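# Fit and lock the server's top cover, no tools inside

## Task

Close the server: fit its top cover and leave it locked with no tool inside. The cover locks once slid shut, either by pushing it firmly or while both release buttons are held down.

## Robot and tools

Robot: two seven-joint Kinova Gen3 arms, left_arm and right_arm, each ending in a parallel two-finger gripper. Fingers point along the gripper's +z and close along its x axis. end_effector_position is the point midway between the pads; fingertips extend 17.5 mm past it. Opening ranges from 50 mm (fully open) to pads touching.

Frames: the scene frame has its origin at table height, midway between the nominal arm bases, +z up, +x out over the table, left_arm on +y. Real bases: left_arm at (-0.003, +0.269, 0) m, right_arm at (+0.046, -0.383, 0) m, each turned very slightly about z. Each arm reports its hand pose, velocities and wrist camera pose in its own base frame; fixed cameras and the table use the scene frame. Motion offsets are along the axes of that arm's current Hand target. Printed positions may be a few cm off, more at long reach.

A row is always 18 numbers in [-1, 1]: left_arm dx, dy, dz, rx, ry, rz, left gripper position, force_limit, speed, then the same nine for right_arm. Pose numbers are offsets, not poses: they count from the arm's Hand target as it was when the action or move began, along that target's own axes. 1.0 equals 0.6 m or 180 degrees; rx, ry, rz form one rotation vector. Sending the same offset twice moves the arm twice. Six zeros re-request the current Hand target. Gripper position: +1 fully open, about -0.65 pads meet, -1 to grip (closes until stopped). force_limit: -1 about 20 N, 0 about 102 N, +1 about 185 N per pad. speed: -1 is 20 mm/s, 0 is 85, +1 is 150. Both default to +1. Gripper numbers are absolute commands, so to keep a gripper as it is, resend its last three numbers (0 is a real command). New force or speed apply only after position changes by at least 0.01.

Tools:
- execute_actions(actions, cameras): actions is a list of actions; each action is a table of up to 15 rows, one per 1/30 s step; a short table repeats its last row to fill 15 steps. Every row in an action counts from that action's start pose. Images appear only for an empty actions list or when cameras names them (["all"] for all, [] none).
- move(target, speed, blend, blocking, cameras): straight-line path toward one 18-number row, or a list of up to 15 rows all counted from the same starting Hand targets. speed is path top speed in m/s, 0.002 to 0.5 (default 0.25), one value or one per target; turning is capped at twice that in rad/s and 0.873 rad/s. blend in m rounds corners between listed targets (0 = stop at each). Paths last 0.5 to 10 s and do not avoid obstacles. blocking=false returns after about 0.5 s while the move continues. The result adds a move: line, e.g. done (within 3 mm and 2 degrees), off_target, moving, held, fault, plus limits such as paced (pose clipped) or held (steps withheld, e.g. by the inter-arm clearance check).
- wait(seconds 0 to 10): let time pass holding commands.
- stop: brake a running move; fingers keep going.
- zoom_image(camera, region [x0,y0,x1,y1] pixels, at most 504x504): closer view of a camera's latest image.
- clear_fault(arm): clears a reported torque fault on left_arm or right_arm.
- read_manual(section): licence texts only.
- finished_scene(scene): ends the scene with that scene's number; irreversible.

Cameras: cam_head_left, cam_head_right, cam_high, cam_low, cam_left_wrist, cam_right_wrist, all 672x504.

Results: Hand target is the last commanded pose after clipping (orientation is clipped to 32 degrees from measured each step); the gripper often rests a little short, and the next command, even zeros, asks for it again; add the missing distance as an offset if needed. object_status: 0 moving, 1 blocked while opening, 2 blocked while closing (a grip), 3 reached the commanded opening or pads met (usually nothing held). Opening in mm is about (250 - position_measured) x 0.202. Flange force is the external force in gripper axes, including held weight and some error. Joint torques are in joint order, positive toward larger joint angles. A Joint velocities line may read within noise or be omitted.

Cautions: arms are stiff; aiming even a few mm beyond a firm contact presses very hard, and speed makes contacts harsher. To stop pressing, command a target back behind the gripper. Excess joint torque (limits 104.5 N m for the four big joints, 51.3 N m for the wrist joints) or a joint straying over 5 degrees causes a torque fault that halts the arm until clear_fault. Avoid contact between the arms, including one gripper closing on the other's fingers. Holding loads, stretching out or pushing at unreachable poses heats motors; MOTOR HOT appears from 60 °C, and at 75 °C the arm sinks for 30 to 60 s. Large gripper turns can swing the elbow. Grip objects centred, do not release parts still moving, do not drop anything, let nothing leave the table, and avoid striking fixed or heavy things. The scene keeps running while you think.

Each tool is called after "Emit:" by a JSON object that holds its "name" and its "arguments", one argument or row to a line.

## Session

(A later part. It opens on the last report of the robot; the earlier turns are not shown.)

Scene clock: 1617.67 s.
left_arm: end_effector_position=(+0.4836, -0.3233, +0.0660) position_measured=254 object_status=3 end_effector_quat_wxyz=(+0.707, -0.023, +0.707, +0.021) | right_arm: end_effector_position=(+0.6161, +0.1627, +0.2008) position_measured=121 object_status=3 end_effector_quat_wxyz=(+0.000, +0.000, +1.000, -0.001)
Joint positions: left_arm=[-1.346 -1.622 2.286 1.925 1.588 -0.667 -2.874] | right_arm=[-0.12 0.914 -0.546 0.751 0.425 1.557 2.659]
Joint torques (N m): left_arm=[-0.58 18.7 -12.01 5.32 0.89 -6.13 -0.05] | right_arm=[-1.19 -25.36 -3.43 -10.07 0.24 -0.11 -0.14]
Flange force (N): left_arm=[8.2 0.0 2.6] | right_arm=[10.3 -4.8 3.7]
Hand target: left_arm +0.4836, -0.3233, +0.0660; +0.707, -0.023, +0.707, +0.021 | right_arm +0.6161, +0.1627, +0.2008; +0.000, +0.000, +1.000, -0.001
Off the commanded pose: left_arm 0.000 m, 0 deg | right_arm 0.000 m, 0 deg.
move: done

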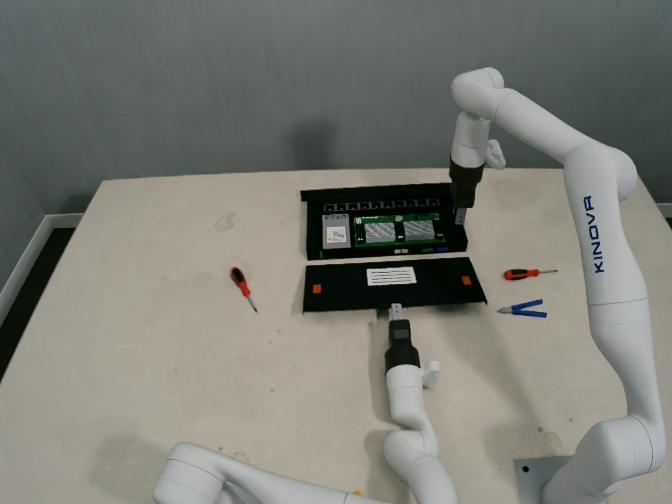

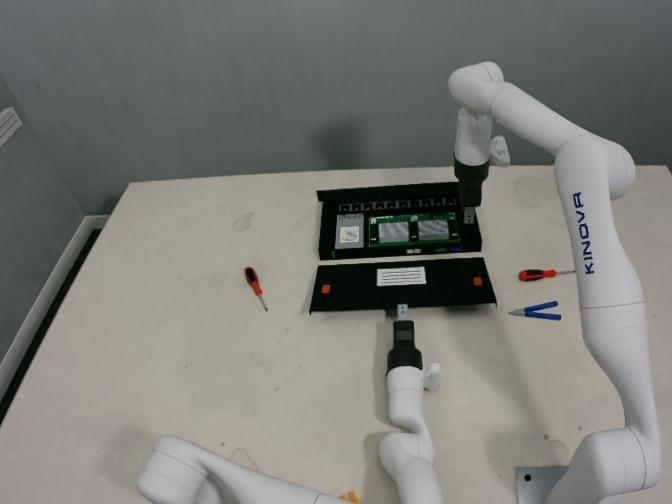

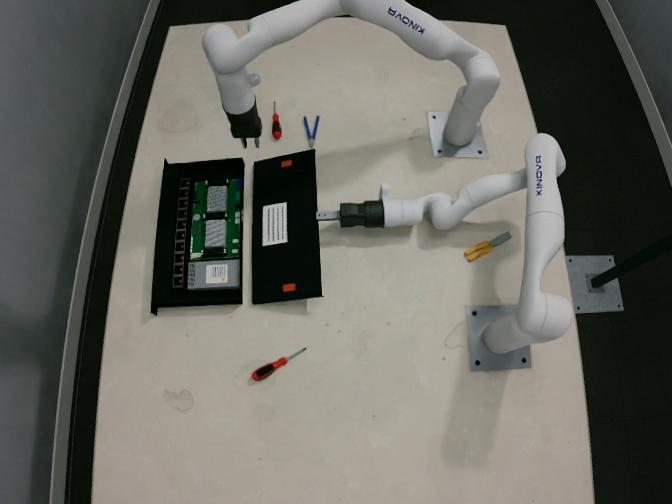

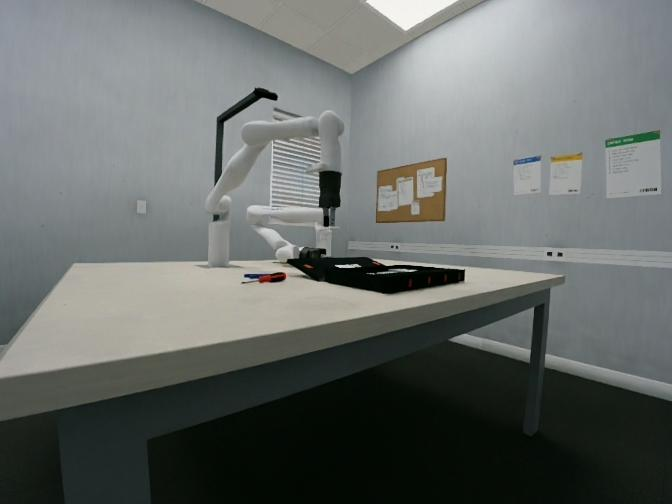

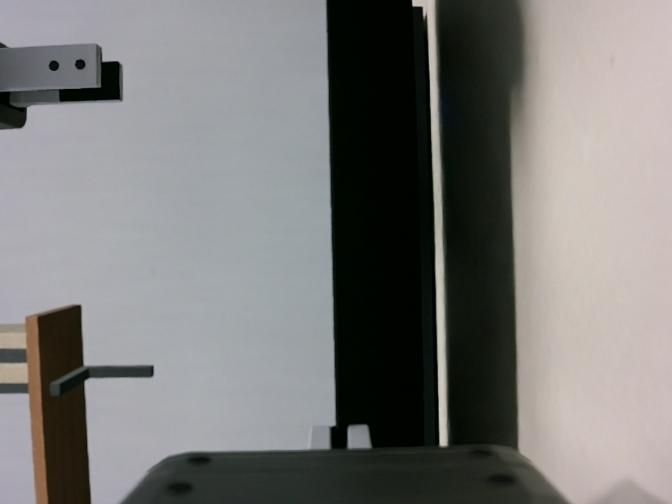

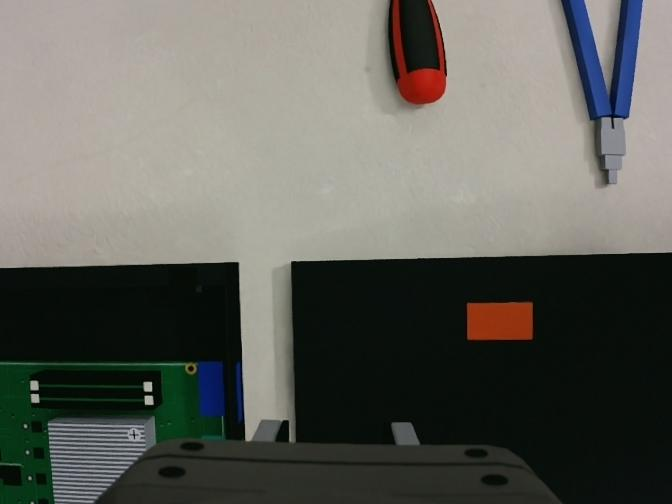

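Emit:
{"name": "move", "arguments": {
  "target": [0.05,0,-0.012,0,0.0389,0,-1,1,-1,0,0,0,0,0,0,0.208,-0.6,-0.5],
  "speed": 0.06
}}

Emit:
{"name": "execute_actions", "arguments": {
  "actions": [
    [[0,0,0,0,0,0,0.9,1,-1,0,0,0,0,0,0,0.208,-0.6,-0.5]],
    [[0,0,0,0,0,0,0.9,1,-1,0,0,0,0,0,0,0.208,-0.6,-0.5]],
    [[0,0,0,0,0,0,0.9,1,-1,0,0,0,0,0,0,0.208,-0.6,-0.5]]
  ],
  "cameras": ["cam_left_wrist","cam_right_wrist","cam_head_right","cam_high"]
}}

Emit:
{"name": "zoom_image", "arguments": {
  "camera": "cam_head_right",
  "region": [360, 260, 450, 350]
}}

Scene clock: 1664.93 s.
left_arm: end_effector_position=(+0.4764, -0.3238, +0.0360) position_measured=254 object_status=3 end_effector_quat_wxyz=(+0.662, -0.024, +0.748, +0.020) | right_arm: end_effector_position=(+0.6161, +0.1627, +0.2008) position_measured=121 object_status=3 end_effector_quat_wxyz=(+0.000, +0.000, +1.000, -0.001)
Joint positions: left_arm=[-1.354 -1.577 2.311 1.947 1.505 -0.587 -2.831] | right_arm=[-0.12 0.914 -0.546 0.751 0.425 1.557 2.659]
Joint torques (N m): left_arm=[0.19 18.55 -9.38 4.14 0.86 -4.5 -0.32] | right_arm=[-1.07 -25.32 -3.36 -10.06 0.22 -0.12 -0.14]
Flange force (N): left_arm=[4.5 2.1 5.6] | right_arm=[10.2 -4.6 3.6]
Hand target: left_arm +0.4764, -0.3238, +0.0360; +0.662, -0.024, +0.749, +0.020 | right_arm +0.6161, +0.1627, +0.2008; +0.000, +0.000, +1.000, -0.001
Off the commanded pose: left_arm 0.000 m, 0 deg | right_arm 0.000 m, 0 deg.
move: done

Scene clock: 1667.53 s.
left_arm: end_effector_position=(+0.4764, -0.3238, +0.0361) position_measured=18 object_status=0 end_effector_quat_wxyz=(+0.662, -0.024, +0.748, +0.020) | right_arm: end_effector_position=(+0.6161, +0.1627, +0.2008) position_measured=121 object_status=3 end_effector_quat_wxyz=(+0.000, +0.000, +1.000, -0.001)
Joint positions: left_arm=[-1.354 -1.577 2.311 1.947 1.505 -0.587 -2.831] | right_arm=[-0.12 0.914 -0.546 0.751 0.425 1.557 2.659]
Joint torques (N m): left_arm=[-0.3 16.96 -6.54 3.26 0.45 -2.42 -0.16] | right_arm=[-1.09 -25.3 -3.37 -10.06 0.21 -0.12 -0.12]
Hand target: left_arm +0.4764, -0.3238, +0.0360; +0.662, -0.024, +0.749, +0.020 | right_arm +0.6161, +0.1627, +0.2008; +0.000, +0.000, +1.000, -0.001
Off the commanded pose: left_arm 0.000 m, 0 deg | right_arm 0.000 m, 0 deg.
Images, in order (width x height): cam_head_right 672x504, cam_high 672x504, cam_left_wrist 672x504, cam_right_wrist 672x504.

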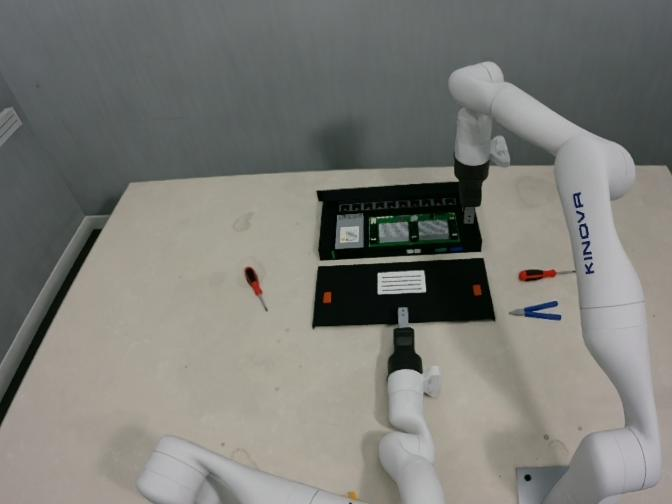

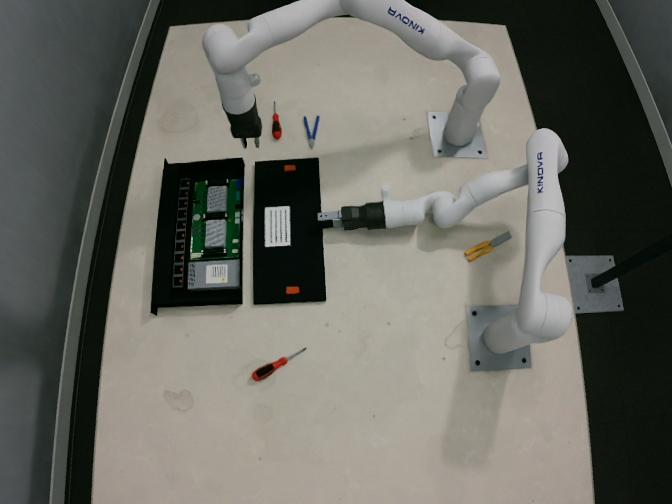

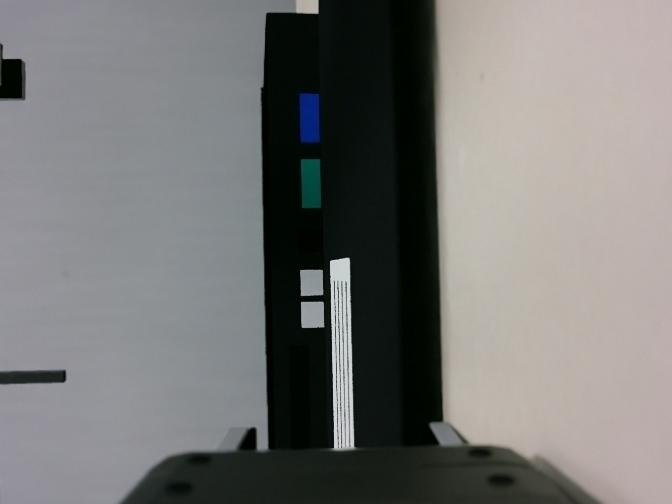

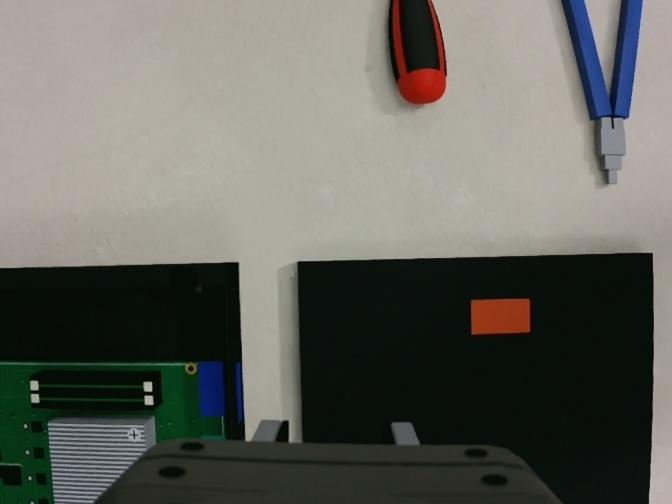

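Scaled by 5.600.

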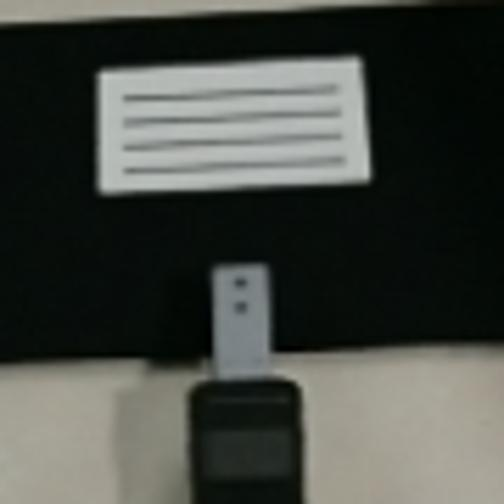

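Emit:
{"name": "move", "arguments": {
  "target": [-0.0045,0,0.0364,0,0,0,0.9,1,-1,0,0,0,0,0,0,0.208,-0.6,-0.5],
  "speed": 0.06
}}

Emit:
{"name": "execute_actions", "arguments": {
  "actions": [
    [[0,0,0,0,0,0,-1,1,-1,0,0,0,0,0,0,0.208,-0.6,-0.5]],
    [[0,0,0,0,0,0,-1,1,-1,0,0,0,0,0,0,0.208,-0.6,-0.5]],
    [[0,0,0,0,0,0,-1,1,-1,0,0,0,0,0,0,0.208,-0.6,-0.5]]
  ]
}}

Emit:
{"name": "move", "arguments": {
  "target": [-0.1158,0,-0.0142,0,-0.0389,0,-1,1,-1,0,0,0,0,0,0,0.208,-0.6,-0.5],
  "speed": 0.06,
  "cameras": ["cam_left_wrist","cam_right_wrist","cam_head_right","cam_low"]
}}

Scene clock: 1763.60 s.
left_arm: end_effector_position=(+0.4983, -0.3224, +0.0360) position_measured=18 object_status=3 end_effector_quat_wxyz=(+0.662, -0.024, +0.749, +0.020) | right_arm: end_effector_position=(+0.6161, +0.1627, +0.2008) position_measured=121 object_status=3 end_effector_quat_wxyz=(+0.000, +0.000, +1.000, -0.001)
Joint positions: left_arm=[-1.401 -1.587 2.287 1.924 1.446 -0.575 -2.796] | right_arm=[-0.12 0.914 -0.546 0.751 0.425 1.557 2.659]
Joint torques (N m): left_arm=[-0.49 16.89 -6.1 3.1 0.34 -1.94 -0.16] | right_arm=[-1.05 -25.31 -3.46 -10 0.28 -0.14 -0.14]
Flange force (N): left_arm=[-2.1 -0.8 1.7] | right_arm=[9.8 -4.5 3.4]
Hand target: left_arm +0.4983, -0.3224, +0.0360; +0.662, -0.024, +0.749, +0.020 | right_arm +0.6161, +0.1627, +0.2008; +0.000, +0.000, +1.000, -0.001
Off the commanded pose: left_arm 0.000 m, 0 deg | right_arm 0.000 m, 0 deg.
move: done

Scene clock: 1766.17 s.
left_arm: end_effector_position=(+0.4984, -0.3223, +0.0361) position_measured=251 object_status=0 end_effector_quat_wxyz=(+0.662, -0.024, +0.748, +0.020) | right_arm: end_effector_position=(+0.6161, +0.1627, +0.2008) position_measured=121 object_status=3 end_effector_quat_wxyz=(+0.000, +0.000, +1.000, -0.001)
Joint positions: left_arm=[-1.401 -1.587 2.287 1.924 1.446 -0.575 -2.796] | right_arm=[-0.12 0.914 -0.546 0.751 0.425 1.557 2.659]
Joint torques (N m): left_arm=[-1.24 17.02 -3.94 1.26 -0.17 0.44 0.04] | right_arm=[-1.12 -25.33 -3.34 -10.01 0.22 -0.14 -0.11]
Hand target: left_arm +0.4983, -0.3224, +0.0360; +0.662, -0.024, +0.749, +0.020 | right_arm +0.6161, +0.1627, +0.2008; +0.000, +0.000, +1.000, -0.001
Off the commanded pose: left_arm 0.000 m, 0 deg | right_arm 0.000 m, 0 deg.

Scene clock: 1767.63 s.
left_arm: end_effector_position=(+0.4983, -0.3223, +0.1059) position_measured=251 object_status=3 end_effector_quat_wxyz=(+0.707, -0.023, +0.707, +0.021) | right_arm: end_effector_position=(+0.6161, +0.1627, +0.2008) position_measured=121 object_status=3 end_effector_quat_wxyz=(+0.000, +0.000, +1.000, -0.001)
Joint positions: left_arm=[-1.364 -1.552 2.218 1.974 1.475 -0.628 -2.841] | right_arm=[-0.12 0.914 -0.546 0.751 0.425 1.557 2.659]
Joint torques (N m): left_arm=[-0.44 19.16 -12.96 4.22 1.14 -6.31 -0.11] | right_arm=[-0.99 -25.27 -3.42 -10 0.24 -0.13 -0.14]
Flange force (N): left_arm=[9.3 -0.3 2.4] | right_arm=[9.8 -4.4 3.4]
Hand target: left_arm +0.4983, -0.3223, +0.1060; +0.707, -0.023, +0.707, +0.021 | right_arm +0.6161, +0.1627, +0.2008; +0.000, +0.000, +1.000, -0.001
Off the commanded pose: left_arm 0.000 m, 0 deg | right_arm 0.000 m, 0 deg.
move: done
Images, in order (width x height): cam_head_right 672x504, cam_low 672x504, cam_left_wrist 672x504, cam_right_wrist 672x504.

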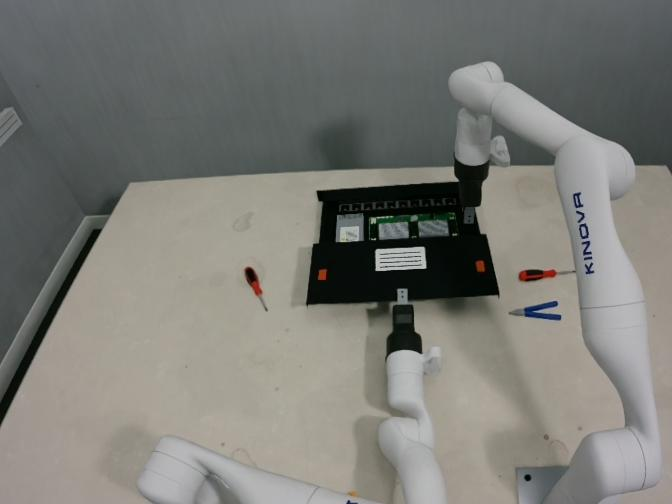

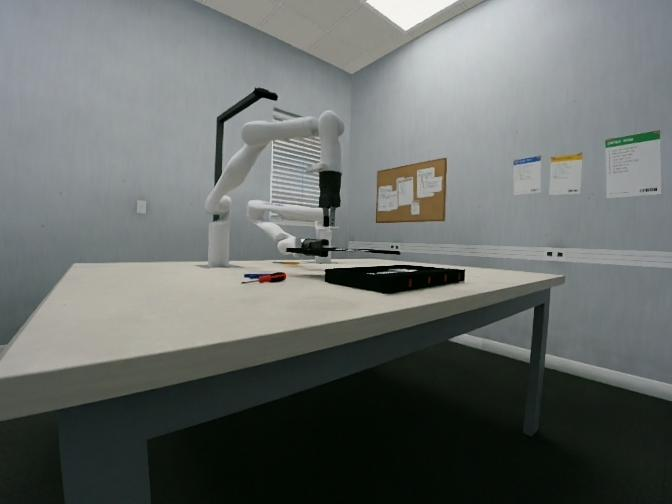

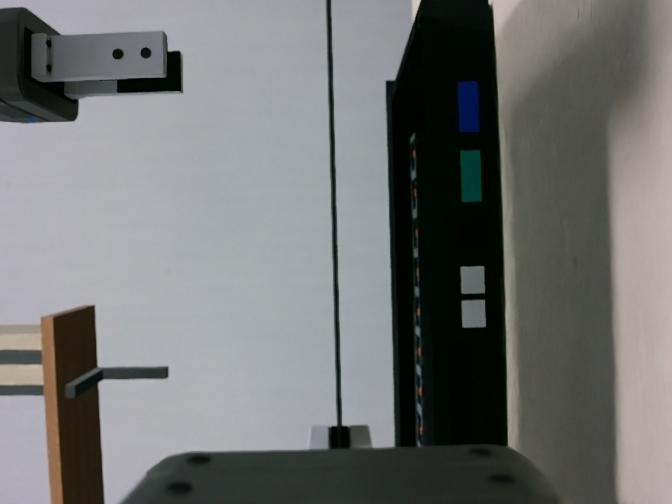

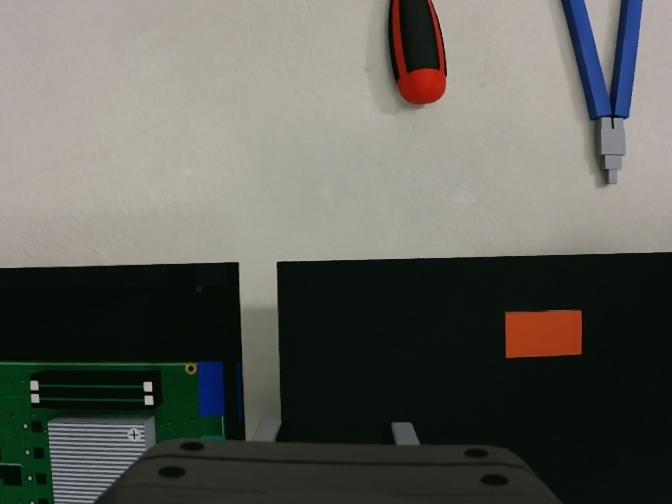

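Emit:
{"name": "move", "arguments": {
  "target": [
    [0,0,0.27,0,0.0217,0,-1,1,-1,0,0,0,0,0,0,0.208,-0.6,-0.5],
    [0.06,0,0.29,0,0.0217,0,-1,1,-1,0,0,0,0,0,0,0.208,-0.6,-0.5]
  ],
  "speed": [0.15,0.08],
  "blend": [0.01,0],
  "cameras": ["cam_left_wrist","cam_right_wrist","cam_head_right"]
}}

Emit:
{"name": "move", "arguments": {
  "target": [0.005,0,0.0003,0,0,0,-1,1,-1,0,0,0,0,0,0,0.208,-0.6,-0.5],
  "speed": 0.03
}}

Emit:
{"name": "move", "arguments": {
  "target": [0.0033,0,0.0002,0,0,0,-1,1,-1,0,0,0,0,0,0,0.208,-0.6,-0.5],
  "speed": 0.03,
  "cameras": ["cam_right_wrist"]
}}

Scene clock: 1795.87 s.
left_arm: end_effector_position=(+0.6720, -0.3115, +0.0701) position_measured=251 object_status=3 end_effector_quat_wxyz=(+0.682, -0.023, +0.730, +0.021) | right_arm: end_effector_position=(+0.6161, +0.1627, +0.2008) position_measured=121 object_status=3 end_effector_quat_wxyz=(+0.000, +0.000, +1.000, -0.001)
Joint positions: left_arm=[-1.768 -1.608 2.131 1.639 1.177 -0.536 -2.735] | right_arm=[-0.12 0.914 -0.546 0.751 0.425 1.557 2.659]
Joint torques (N m): left_arm=[-0.45 25.3 -14.47 1.38 1.33 -6.32 -0.3] | right_arm=[-1.08 -25.28 -3.39 -9.97 0.27 -0.15 -0.1]
Flange force (N): left_arm=[10.4 -3.6 3.2] | right_arm=[9.7 -4.4 3.3]
Hand target: left_arm +0.6720, -0.3115, +0.0701; +0.682, -0.023, +0.730, +0.021 | right_arm +0.6161, +0.1627, +0.2008; +0.000, +0.000, +1.000, -0.001
Off the commanded pose: left_arm 0.000 m, 0 deg | right_arm 0.000 m, 0 deg.
move: done
Images, in order (width x height): cam_head_right 672x504, cam_left_wrist 672x504, cam_right_wrist 672x504.

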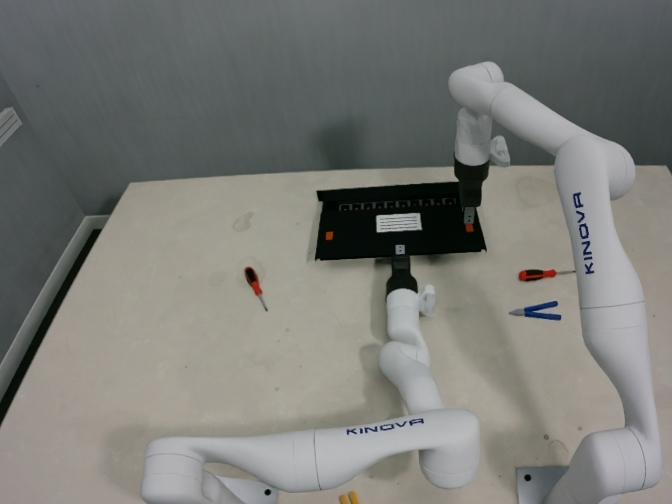

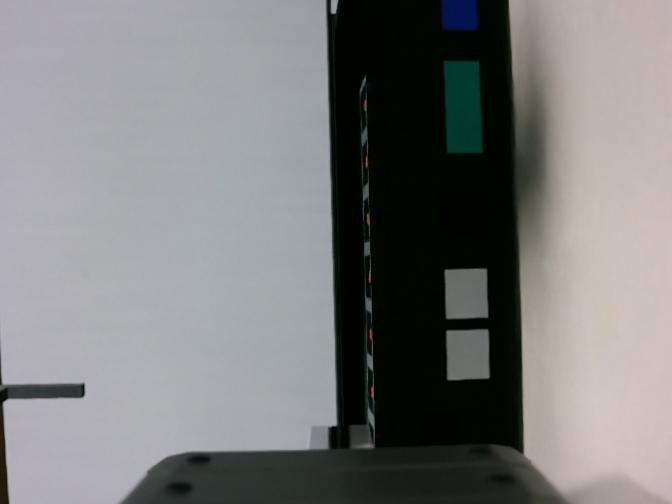

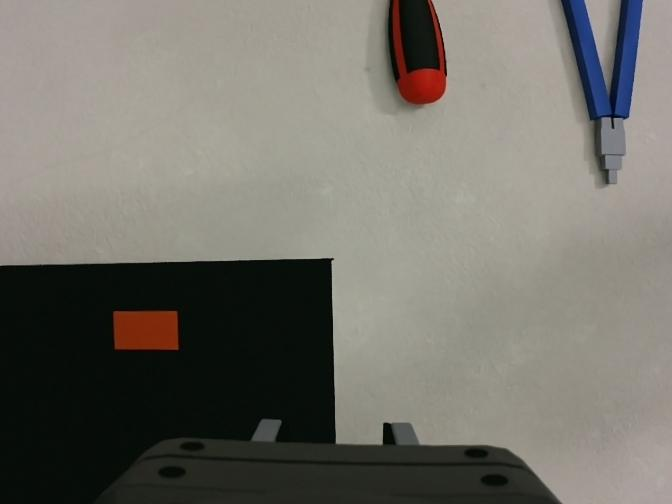

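Scene clock: 1796.57 s.
left_arm: end_effector_position=(+0.6720, -0.3115, +0.0671) position_measured=251 object_status=3 end_effector_quat_wxyz=(+0.682, -0.023, +0.730, +0.021) | right_arm: end_effector_position=(+0.6161, +0.1627, +0.2008) position_measured=121 object_status=3 end_effector_quat_wxyz=(+0.000, +0.000, +1.000, -0.001)
Joint positions: left_arm=[-1.769 -1.614 2.132 1.635 1.184 -0.537 -2.737] | right_arm=[-0.12 0.914 -0.546 0.751 0.425 1.557 2.659]
Joint torques (N m): left_arm=[-0.73 24.85 -14.4 1.76 1.32 -6.1 -0.27] | right_arm=[-1.06 -25.34 -3.4 -10.03 0.2 -0.15 -0.1]
Flange force (N): left_arm=[9.9 -4.1 3.1] | right_arm=[9.9 -4.5 3.5]
Hand target: left_arm +0.6720, -0.3115, +0.0670; +0.682, -0.023, +0.730, +0.021 | right_arm +0.6161, +0.1627, +0.2008; +0.000, +0.000, +1.000, -0.001
Off the commanded pose: left_arm 0.000 m, 0 deg | right_arm 0.000 m, 0 deg.
move: done

Scene clock: 1797.27 s.
left_arm: end_effector_position=(+0.6720, -0.3115, +0.0651) position_measured=251 object_status=3 end_effector_quat_wxyz=(+0.682, -0.023, +0.730, +0.021) | right_arm: end_effector_position=(+0.6161, +0.1627, +0.2008) position_measured=121 object_status=3 end_effector_quat_wxyz=(+0.000, +0.000, +1.000, -0.001)
Joint positions: left_arm=[-1.769 -1.619 2.133 1.632 1.189 -0.538 -2.739] | right_arm=[-0.12 0.914 -0.546 0.751 0.425 1.557 2.659]
Joint torques (N m): left_arm=[-1.32 23.77 -12.42 2.14 1.55 -4.87 0.03] | right_arm=[-1.06 -25.37 -3.37 -10.06 0.26 -0.13 -0.09]
Flange force (N): left_arm=[7.0 -4.4 2.9] | right_arm=[10.1 -4.5 3.6]
Hand target: left_arm +0.6720, -0.3115, +0.0651; +0.682, -0.023, +0.730, +0.021 | right_arm +0.6161, +0.1627, +0.2008; +0.000, +0.000, +1.000, -0.001
Off the commanded pose: left_arm 0.000 m, 0 deg | right_arm 0.000 m, 0 deg.
move: done
Images, in order (width x height): cam_right_wrist 672x504.

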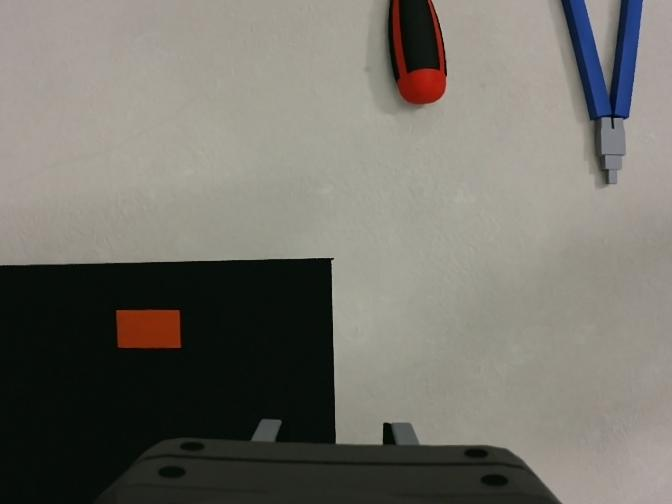

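Emit:
{"name": "move", "arguments": {
  "target": [0.0025,0,0.0002,0,0,0,-1,1,-1,0,0,0,0,0,0,0.208,-0.6,-0.5],
  "speed": 0.03
}}

Emit:
{"name": "move", "arguments": {
  "target": [-0.0003,0,0.005,0,0,0,-1,1,-1,0,0,0,0,0,0,0.208,-0.6,-0.5],
  "speed": 0.03
}}

Emit:
{"name": "move", "arguments": {
  "target": [-0.0003,0,0.005,0,0,0,-1,1,-1,0,0,0,0,0,0,0.208,-0.6,-0.5],
  "speed": 0.03
}}

Emit:
{"name": "move", "arguments": {
  "target": [-0.0003,0,0.005,0,0,0,-1,1,-1,0,0,0,0,0,0,0.208,-0.6,-0.5],
  "speed": 0.03
}}

Emit:
{"name": "move", "arguments": {
  "target": [-0.0003,0,0.005,0,0,0,-1,1,-1,0,0,0,0,0,0,0.208,-0.6,-0.5],
  "speed": 0.03
}}

Emit:
{"name": "move", "arguments": {
  "target": [-0.0003,0,0.005,0,0,0,-1,1,-1,0,0,0,0,0,0,0.208,-0.6,-0.5],
  "speed": 0.03,
  "cameras": ["cam_right_wrist","cam_left_wrist"]
}}

Scene clock: 1815.30 s.
left_arm: end_effector_position=(+0.6720, -0.3115, +0.0636) position_measured=251 object_status=3 end_effector_quat_wxyz=(+0.682, -0.023, +0.730, +0.021) | right_arm: end_effector_position=(+0.6161, +0.1627, +0.2008) position_measured=121 object_status=3 end_effector_quat_wxyz=(+0.000, +0.000, +1.000, -0.001)
Joint positions: left_arm=[-1.769 -1.622 2.134 1.629 1.192 -0.538 -2.74] | right_arm=[-0.12 0.914 -0.546 0.751 0.425 1.557 2.659]
Joint torques (N m): left_arm=[-1.54 22.08 -9.83 1.52 1.12 -3.02 0.13] | right_arm=[-1.07 -25.32 -3.4 -10.08 0.24 -0.12 -0.11]
Flange force (N): left_arm=[2.9 -3.3 0.5] | right_arm=[10.4 -4.6 3.7]
Hand target: left_arm +0.6720, -0.3115, +0.0635; +0.682, -0.023, +0.730, +0.021 | right_arm +0.6161, +0.1627, +0.2008; +0.000, +0.000, +1.000, -0.001
Off the commanded pose: left_arm 0.000 m, 0 deg | right_arm 0.000 m, 0 deg.
move: done

Scene clock: 1816.00 s.
left_arm: end_effector_position=(+0.6750, -0.3113, +0.0635) position_measured=251 object_status=3 end_effector_quat_wxyz=(+0.682, -0.023, +0.730, +0.021) | right_arm: end_effector_position=(+0.6161, +0.1627, +0.2008) position_measured=121 object_status=3 end_effector_quat_wxyz=(+0.000, +0.000, +1.000, -0.001)
Joint positions: left_arm=[-1.776 -1.622 2.133 1.622 1.191 -0.537 -2.742] | right_arm=[-0.12 0.914 -0.546 0.751 0.425 1.557 2.659]
Joint torques (N m): left_arm=[-1.82 22.19 -9.78 1.39 0.96 -2.97 0.06] | right_arm=[-1.07 -25.31 -3.39 -10.07 0.24 -0.16 -0.11]
Flange force (N): left_arm=[3.1 -3.6 -0.4] | right_arm=[10.2 -4.6 3.5]
Hand target: left_arm +0.6750, -0.3113, +0.0635; +0.682, -0.023, +0.730, +0.021 | right_arm +0.6161, +0.1627, +0.2008; +0.000, +0.000, +1.000, -0.001
Off the commanded pose: left_arm 0.000 m, 0 deg | right_arm 0.000 m, 0 deg.
move: done

Scene clock: 1816.70 s.
left_arm: end_effector_position=(+0.6780, -0.3111, +0.0635) position_measured=251 object_status=3 end_effector_quat_wxyz=(+0.682, -0.023, +0.730, +0.021) | right_arm: end_effector_position=(+0.6161, +0.1627, +0.2008) position_measured=121 object_status=3 end_effector_quat_wxyz=(+0.000, +0.000, +1.000, -0.001)
Joint positions: left_arm=[-1.782 -1.623 2.131 1.615 1.19 -0.535 -2.743] | right_arm=[-0.12 0.914 -0.546 0.751 0.425 1.557 2.659]
Joint torques (N m): left_arm=[-1.58 22.23 -9.68 1.24 0.93 -2.92 0.08] | right_arm=[-1.09 -25.3 -3.36 -10.05 0.23 -0.07 -0.14]
Flange force (N): left_arm=[3.0 -3.4 -0.1] | right_arm=[10.4 -4.7 3.7]
Hand target: left_arm +0.6780, -0.3111, +0.0635; +0.682, -0.023, +0.730, +0.021 | right_arm +0.6161, +0.1627, +0.2008; +0.000, +0.000, +1.000, -0.001
Off the commanded pose: left_arm 0.000 m, 0 deg | right_arm 0.000 m, 0 deg.
move: done

Scene clock: 1817.40 s.
left_arm: end_effector_position=(+0.6810, -0.3109, +0.0635) position_measured=251 object_status=3 end_effector_quat_wxyz=(+0.682, -0.023, +0.730, +0.021) | right_arm: end_effector_position=(+0.6161, +0.1627, +0.2008) position_measured=121 object_status=3 end_effector_quat_wxyz=(+0.000, +0.000, +1.000, -0.001)
Joint positions: left_arm=[-1.789 -1.624 2.129 1.607 1.189 -0.533 -2.745] | right_arm=[-0.12 0.914 -0.546 0.751 0.425 1.557 2.659]
Joint torques (N m): left_arm=[-1.38 22.22 -9.46 1.22 0.85 -2.74 0.09] | right_arm=[-1.06 -25.3 -3.35 -10.05 0.22 -0.14 -0.11]
Flange force (N): left_arm=[2.9 -3.5 0.3] | right_arm=[10.2 -4.5 3.5]
Hand target: left_arm +0.6810, -0.3109, +0.0635; +0.682, -0.023, +0.730, +0.021 | right_arm +0.6161, +0.1627, +0.2008; +0.000, +0.000, +1.000, -0.001
Off the commanded pose: left_arm 0.000 m, 0 deg | right_arm 0.000 m, 0 deg.
move: done

Scene clock: 1818.10 s.
left_arm: end_effector_position=(+0.6840, -0.3107, +0.0635) position_measured=251 object_status=3 end_effector_quat_wxyz=(+0.682, -0.023, +0.730, +0.021) | right_arm: end_effector_position=(+0.6161, +0.1627, +0.2008) position_measured=121 object_status=3 end_effector_quat_wxyz=(+0.000, +0.000, +1.000, -0.001)
Joint positions: left_arm=[-1.795 -1.625 2.127 1.6 1.188 -0.531 -2.747] | right_arm=[-0.12 0.914 -0.546 0.751 0.425 1.557 2.659]
Joint torques (N m): left_arm=[-1.38 22.23 -9.33 1.02 0.86 -2.73 0.15] | right_arm=[-1.13 -25.3 -3.38 -10.06 0.23 -0.11 -0.12]
Flange force (N): left_arm=[2.5 -3.3 0.0] | right_arm=[10.4 -4.7 3.7]
Hand target: left_arm +0.6840, -0.3107, +0.0635; +0.682, -0.023, +0.730, +0.021 | right_arm +0.6161, +0.1627, +0.2008; +0.000, +0.000, +1.000, -0.001
Off the commanded pose: left_arm 0.000 m, 0 deg | right_arm 0.000 m, 0 deg.
move: done

Scene clock: 1818.80 s.
left_arm: end_effector_position=(+0.6870, -0.3105, +0.0634) position_measured=251 object_status=3 end_effector_quat_wxyz=(+0.682, -0.023, +0.730, +0.021) | right_arm: end_effector_position=(+0.6161, +0.1627, +0.2008) position_measured=121 object_status=3 end_effector_quat_wxyz=(+0.000, +0.000, +1.000, -0.001)
Joint positions: left_arm=[-1.801 -1.626 2.125 1.592 1.187 -0.529 -2.749] | right_arm=[-0.12 0.914 -0.546 0.751 0.425 1.557 2.659]
Joint torques (N m): left_arm=[-1.1 22.35 -9.2 0.77 0.86 -2.64 0.24] | right_arm=[-1.06 -25.27 -3.37 -10.02 0.24 -0.14 -0.09]
Flange force (N): left_arm=[2.3 -2.9 0.2] | right_arm=[10.1 -4.5 3.4]
Hand target: left_arm +0.6870, -0.3105, +0.0634; +0.682, -0.023, +0.730, +0.021 | right_arm +0.6161, +0.1627, +0.2008; +0.000, +0.000, +1.000, -0.001
Off the commanded pose: left_arm 0.000 m, 0 deg | right_arm 0.000 m, 0 deg.
move: done
Images, in order (width x height): cam_left_wrist 672x504, cam_right_wrist 672x504.

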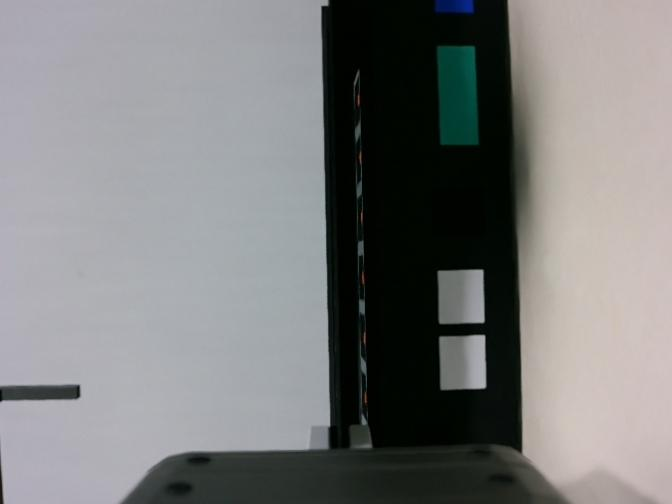

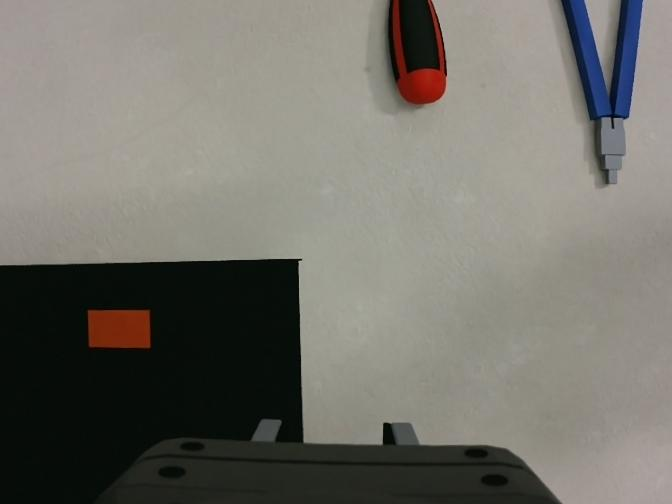

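Emit:
{"name": "move", "arguments": {
  "target": [-0.0003,0,0.005,0,0,0,-1,1,-1,0,0,0,0,0,0,0.208,-0.6,-0.5],
  "speed": 0.03
}}

Emit:
{"name": "move", "arguments": {
  "target": [-0.0003,0,0.005,0,0,0,-1,1,-1,0,0,0,0,0,0,0.208,-0.6,-0.5],
  "speed": 0.03
}}

Emit:
{"name": "move", "arguments": {
  "target": [-0.0003,0,0.005,0,0,0,-1,1,-1,0,0,0,0,0,0,0.208,-0.6,-0.5],
  "speed": 0.03
}}

Emit:
{"name": "move", "arguments": {
  "target": [-0.0003,0,0.005,0,0,0,-1,1,-1,0,0,0,0,0,0,0.208,-0.6,-0.5],
  "speed": 0.03,
  "cameras": ["cam_right_wrist","cam_low"]
}}

Scene clock: 1831.47 s.
left_arm: end_effector_position=(+0.6900, -0.3104, +0.0634) position_measured=251 object_status=3 end_effector_quat_wxyz=(+0.682, -0.023, +0.730, +0.021) | right_arm: end_effector_position=(+0.6161, +0.1627, +0.2008) position_measured=121 object_status=3 end_effector_quat_wxyz=(+0.000, +0.000, +1.000, -0.001)
Joint positions: left_arm=[-1.808 -1.627 2.123 1.584 1.186 -0.527 -2.751] | right_arm=[-0.12 0.914 -0.546 0.751 0.425 1.557 2.659]
Joint torques (N m): left_arm=[-1 22.38 -9.14 0.59 0.81 -2.65 0.21] | right_arm=[-1.06 -25.22 -3.39 -9.96 0.24 -0.16 -0.14]
Flange force (N): left_arm=[2.1 -2.6 0.0] | right_arm=[9.7 -4.4 3.2]
Hand target: left_arm +0.6900, -0.3104, +0.0634; +0.682, -0.023, +0.730, +0.021 | right_arm +0.6161, +0.1627, +0.2008; +0.000, +0.000, +1.000, -0.001
Off the commanded pose: left_arm 0.000 m, 0 deg | right_arm 0.000 m, 0 deg.
move: done

Scene clock: 1832.17 s.
left_arm: end_effector_position=(+0.6930, -0.3102, +0.0634) position_measured=251 object_status=3 end_effector_quat_wxyz=(+0.682, -0.023, +0.730, +0.021) | right_arm: end_effector_position=(+0.6161, +0.1627, +0.2008) position_measured=121 object_status=3 end_effector_quat_wxyz=(+0.000, +0.000, +1.000, -0.001)
Joint positions: left_arm=[-1.814 -1.628 2.121 1.577 1.185 -0.525 -2.754] | right_arm=[-0.12 0.914 -0.546 0.751 0.425 1.557 2.659]
Joint torques (N m): left_arm=[-1 22.45 -8.95 0.75 0.75 -2.57 0.2] | right_arm=[-1.08 -25.33 -3.38 -10.02 0.23 -0.15 -0.09]
Flange force (N): left_arm=[2.3 -3.3 0.6] | right_arm=[9.9 -4.5 3.4]
Hand target: left_arm +0.6930, -0.3102, +0.0634; +0.682, -0.023, +0.730, +0.021 | right_arm +0.6161, +0.1627, +0.2008; +0.000, +0.000, +1.000, -0.001
Off the commanded pose: left_arm 0.000 m, 0 deg | right_arm 0.000 m, 0 deg.
move: done

Scene clock: 1832.87 s.
left_arm: end_effector_position=(+0.6960, -0.3100, +0.0633) position_measured=251 object_status=3 end_effector_quat_wxyz=(+0.682, -0.023, +0.730, +0.021) | right_arm: end_effector_position=(+0.6161, +0.1627, +0.2008) position_measured=121 object_status=3 end_effector_quat_wxyz=(+0.000, +0.000, +1.000, -0.001)
Joint positions: left_arm=[-1.821 -1.629 2.119 1.569 1.185 -0.522 -2.756] | right_arm=[-0.12 0.914 -0.546 0.751 0.425 1.557 2.659]
Joint torques (N m): left_arm=[-0.69 22.46 -8.78 0.28 0.69 -2.53 0.19] | right_arm=[-1.08 -25.3 -3.45 -10.02 0.23 -0.16 -0.12]
Flange force (N): left_arm=[1.7 -2.2 0.1] | right_arm=[9.9 -4.5 3.4]
Hand target: left_arm +0.6960, -0.3100, +0.0633; +0.682, -0.023, +0.730, +0.021 | right_arm +0.6161, +0.1627, +0.2008; +0.000, +0.000, +1.000, -0.001
Off the commanded pose: left_arm 0.000 m, 0 deg | right_arm 0.000 m, 0 deg.
move: done

Scene clock: 1833.57 s.
left_arm: end_effector_position=(+0.6990, -0.3098, +0.0633) position_measured=251 object_status=3 end_effector_quat_wxyz=(+0.682, -0.023, +0.730, +0.021) | right_arm: end_effector_position=(+0.6161, +0.1627, +0.2008) position_measured=121 object_status=3 end_effector_quat_wxyz=(+0.000, +0.000, +1.000, -0.001)
Joint positions: left_arm=[-1.827 -1.63 2.117 1.561 1.184 -0.52 -2.758] | right_arm=[-0.12 0.914 -0.546 0.751 0.425 1.557 2.659]
Joint torques (N m): left_arm=[-0.64 22.66 -9.16 0.24 0.65 -2.66 0.06] | right_arm=[-1.1 -25.34 -3.43 -10.05 0.2 -0.14 -0.11]
Flange force (N): left_arm=[2.1 -1.7 0.0] | right_arm=[10.1 -4.6 3.6]
Hand target: left_arm +0.6990, -0.3098, +0.0633; +0.682, -0.023, +0.730, +0.021 | right_arm +0.6161, +0.1627, +0.2008; +0.000, +0.000, +1.000, -0.001
Off the commanded pose: left_arm 0.000 m, 0 deg | right_arm 0.000 m, 0 deg.
move: done
Images, in order (width x height): cam_low 672x504, cam_right_wrist 672x504.

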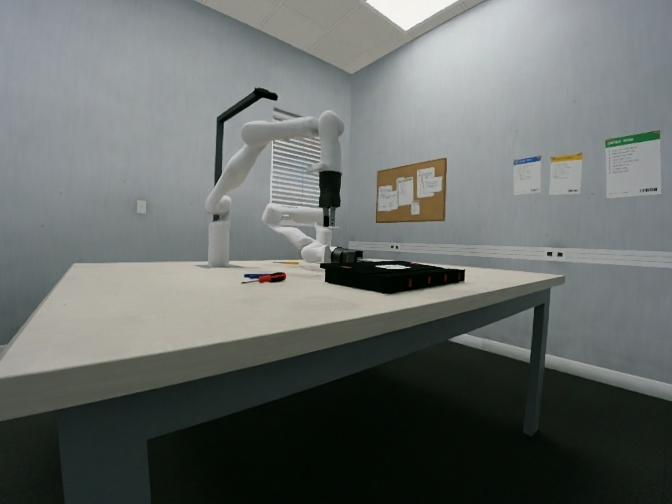

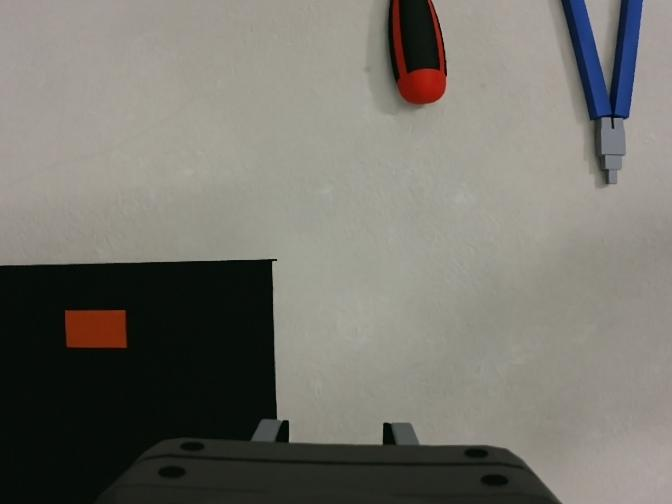

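Emit:
{"name": "move", "arguments": {
  "target": [0.0025,0,0.0042,0,0,0,-1,1,-1,0,0,0,0,0,0,0.208,-0.6,-0.5],
  "speed": 0.03
}}

Emit:
{"name": "move", "arguments": {
  "target": [-0.0003,0,0.0042,0,0,0,-1,1,-1,0,0,0,0,0,0,0.208,-0.6,-0.5],
  "speed": 0.03
}}

Emit:
{"name": "move", "arguments": {
  "target": [-0.0003,0,0.0042,0,0,0,-1,1,-1,0,0,0,0,0,0,0.208,-0.6,-0.5],
  "speed": 0.03
}}

Emit:
{"name": "move", "arguments": {
  "target": [-0.0003,0,0.0042,0,0,0,-1,1,-1,0,0,0,0,0,0,0.208,-0.6,-0.5],
  "speed": 0.03,
  "cameras": ["cam_right_wrist","cam_left_wrist"]
}}

Scene clock: 1843.83 s.
left_arm: end_effector_position=(+0.7014, -0.3097, +0.0617) position_measured=251 object_status=3 end_effector_quat_wxyz=(+0.682, -0.023, +0.730, +0.021) | right_arm: end_effector_position=(+0.6161, +0.1627, +0.2008) position_measured=121 object_status=3 end_effector_quat_wxyz=(+0.000, +0.000, +1.000, -0.001)
Joint positions: left_arm=[-1.832 -1.634 2.116 1.552 1.188 -0.519 -2.762] | right_arm=[-0.12 0.914 -0.546 0.751 0.425 1.557 2.659]
Joint torques (N m): left_arm=[-0.76 20.73 -6.21 -0.04 0.32 -0.78 0.23] | right_arm=[-0.98 -25.26 -3.42 -10.05 0.25 -0.12 -0.13]
Flange force (N): left_arm=[-2.2 -1.5 -1.3] | right_arm=[10.2 -4.4 3.5]
Hand target: left_arm +0.7014, -0.3097, +0.0617; +0.682, -0.023, +0.730, +0.021 | right_arm +0.6161, +0.1627, +0.2008; +0.000, +0.000, +1.000, -0.001
Off the commanded pose: left_arm 0.000 m, 0 deg | right_arm 0.000 m, 0 deg.
move: done

Scene clock: 1844.53 s.
left_arm: end_effector_position=(+0.7039, -0.3095, +0.0617) position_measured=251 object_status=3 end_effector_quat_wxyz=(+0.682, -0.023, +0.730, +0.021) | right_arm: end_effector_position=(+0.6161, +0.1627, +0.2008) position_measured=121 object_status=3 end_effector_quat_wxyz=(+0.000, +0.000, +1.000, -0.001)
Joint positions: left_arm=[-1.838 -1.635 2.115 1.545 1.188 -0.517 -2.764] | right_arm=[-0.12 0.914 -0.546 0.751 0.425 1.557 2.659]
Joint torques (N m): left_arm=[-0.78 21.02 -6.56 0.01 0.36 -1.01 0.25] | right_arm=[-1.05 -25.27 -3.38 -10.02 0.27 -0.11 -0.12]
Flange force (N): left_arm=[-1.6 -1.8 -1.0] | right_arm=[10.1 -4.5 3.5]
Hand target: left_arm +0.7039, -0.3095, +0.0617; +0.682, -0.023, +0.730, +0.021 | right_arm +0.6161, +0.1627, +0.2008; +0.000, +0.000, +1.000, -0.001
Off the commanded pose: left_arm 0.000 m, 0 deg | right_arm 0.000 m, 0 deg.
move: done

Scene clock: 1845.23 s.
left_arm: end_effector_position=(+0.7064, -0.3093, +0.0617) position_measured=251 object_status=3 end_effector_quat_wxyz=(+0.682, -0.023, +0.730, +0.021) | right_arm: end_effector_position=(+0.6161, +0.1627, +0.2008) position_measured=121 object_status=3 end_effector_quat_wxyz=(+0.000, +0.000, +1.000, -0.001)
Joint positions: left_arm=[-1.843 -1.635 2.113 1.539 1.188 -0.515 -2.766] | right_arm=[-0.12 0.914 -0.546 0.751 0.425 1.557 2.659]
Joint torques (N m): left_arm=[-0.67 21.38 -7.07 0.04 0.37 -1.31 0.22] | right_arm=[-1.06 -25.3 -3.41 -10 0.23 -0.15 -0.15]
Flange force (N): left_arm=[-0.8 -2.0 -0.6] | right_arm=[9.7 -4.5 3.4]
Hand target: left_arm +0.7064, -0.3093, +0.0617; +0.682, -0.023, +0.730, +0.021 | right_arm +0.6161, +0.1627, +0.2008; +0.000, +0.000, +1.000, -0.001
Off the commanded pose: left_arm 0.000 m, 0 deg | right_arm 0.000 m, 0 deg.
move: done

Scene clock: 1845.93 s.
left_arm: end_effector_position=(+0.7089, -0.3092, +0.0617) position_measured=251 object_status=3 end_effector_quat_wxyz=(+0.682, -0.023, +0.730, +0.021) | right_arm: end_effector_position=(+0.6161, +0.1627, +0.2008) position_measured=121 object_status=3 end_effector_quat_wxyz=(+0.000, +0.000, +1.000, -0.001)
Joint positions: left_arm=[-1.849 -1.636 2.111 1.532 1.188 -0.513 -2.769] | right_arm=[-0.12 0.914 -0.546 0.751 0.425 1.557 2.659]
Joint torques (N m): left_arm=[-0.46 22.37 -8.22 0.07 0.41 -2.04 0.16] | right_arm=[-1.04 -25.33 -3.38 -9.95 0.23 -0.13 -0.09]
Flange force (N): left_arm=[1.2 -2.3 0.2] | right_arm=[9.5 -4.3 3.3]
Hand target: left_arm +0.7090, -0.3092, +0.0617; +0.682, -0.023, +0.730, +0.021 | right_arm +0.6161, +0.1627, +0.2008; +0.000, +0.000, +1.000, -0.001
Off the commanded pose: left_arm 0.000 m, 0 deg | right_arm 0.000 m, 0 deg.
move: done
Images, in order (width x height): cam_left_wrist 672x504, cam_right_wrist 672x504.

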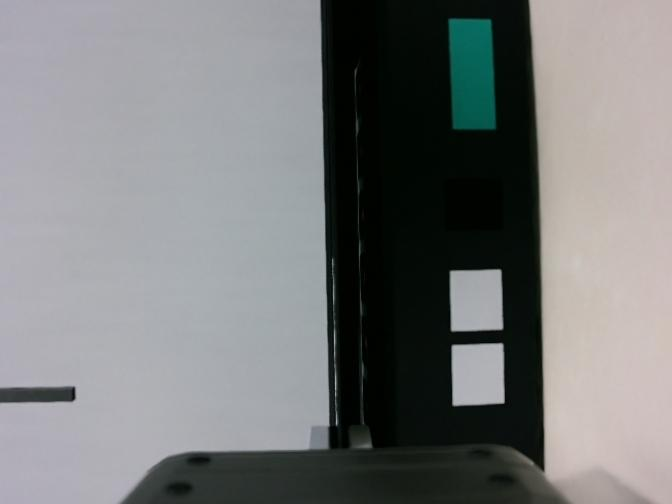

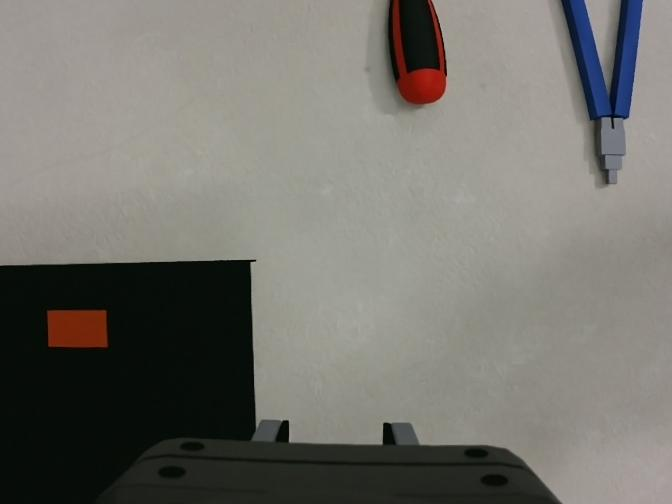

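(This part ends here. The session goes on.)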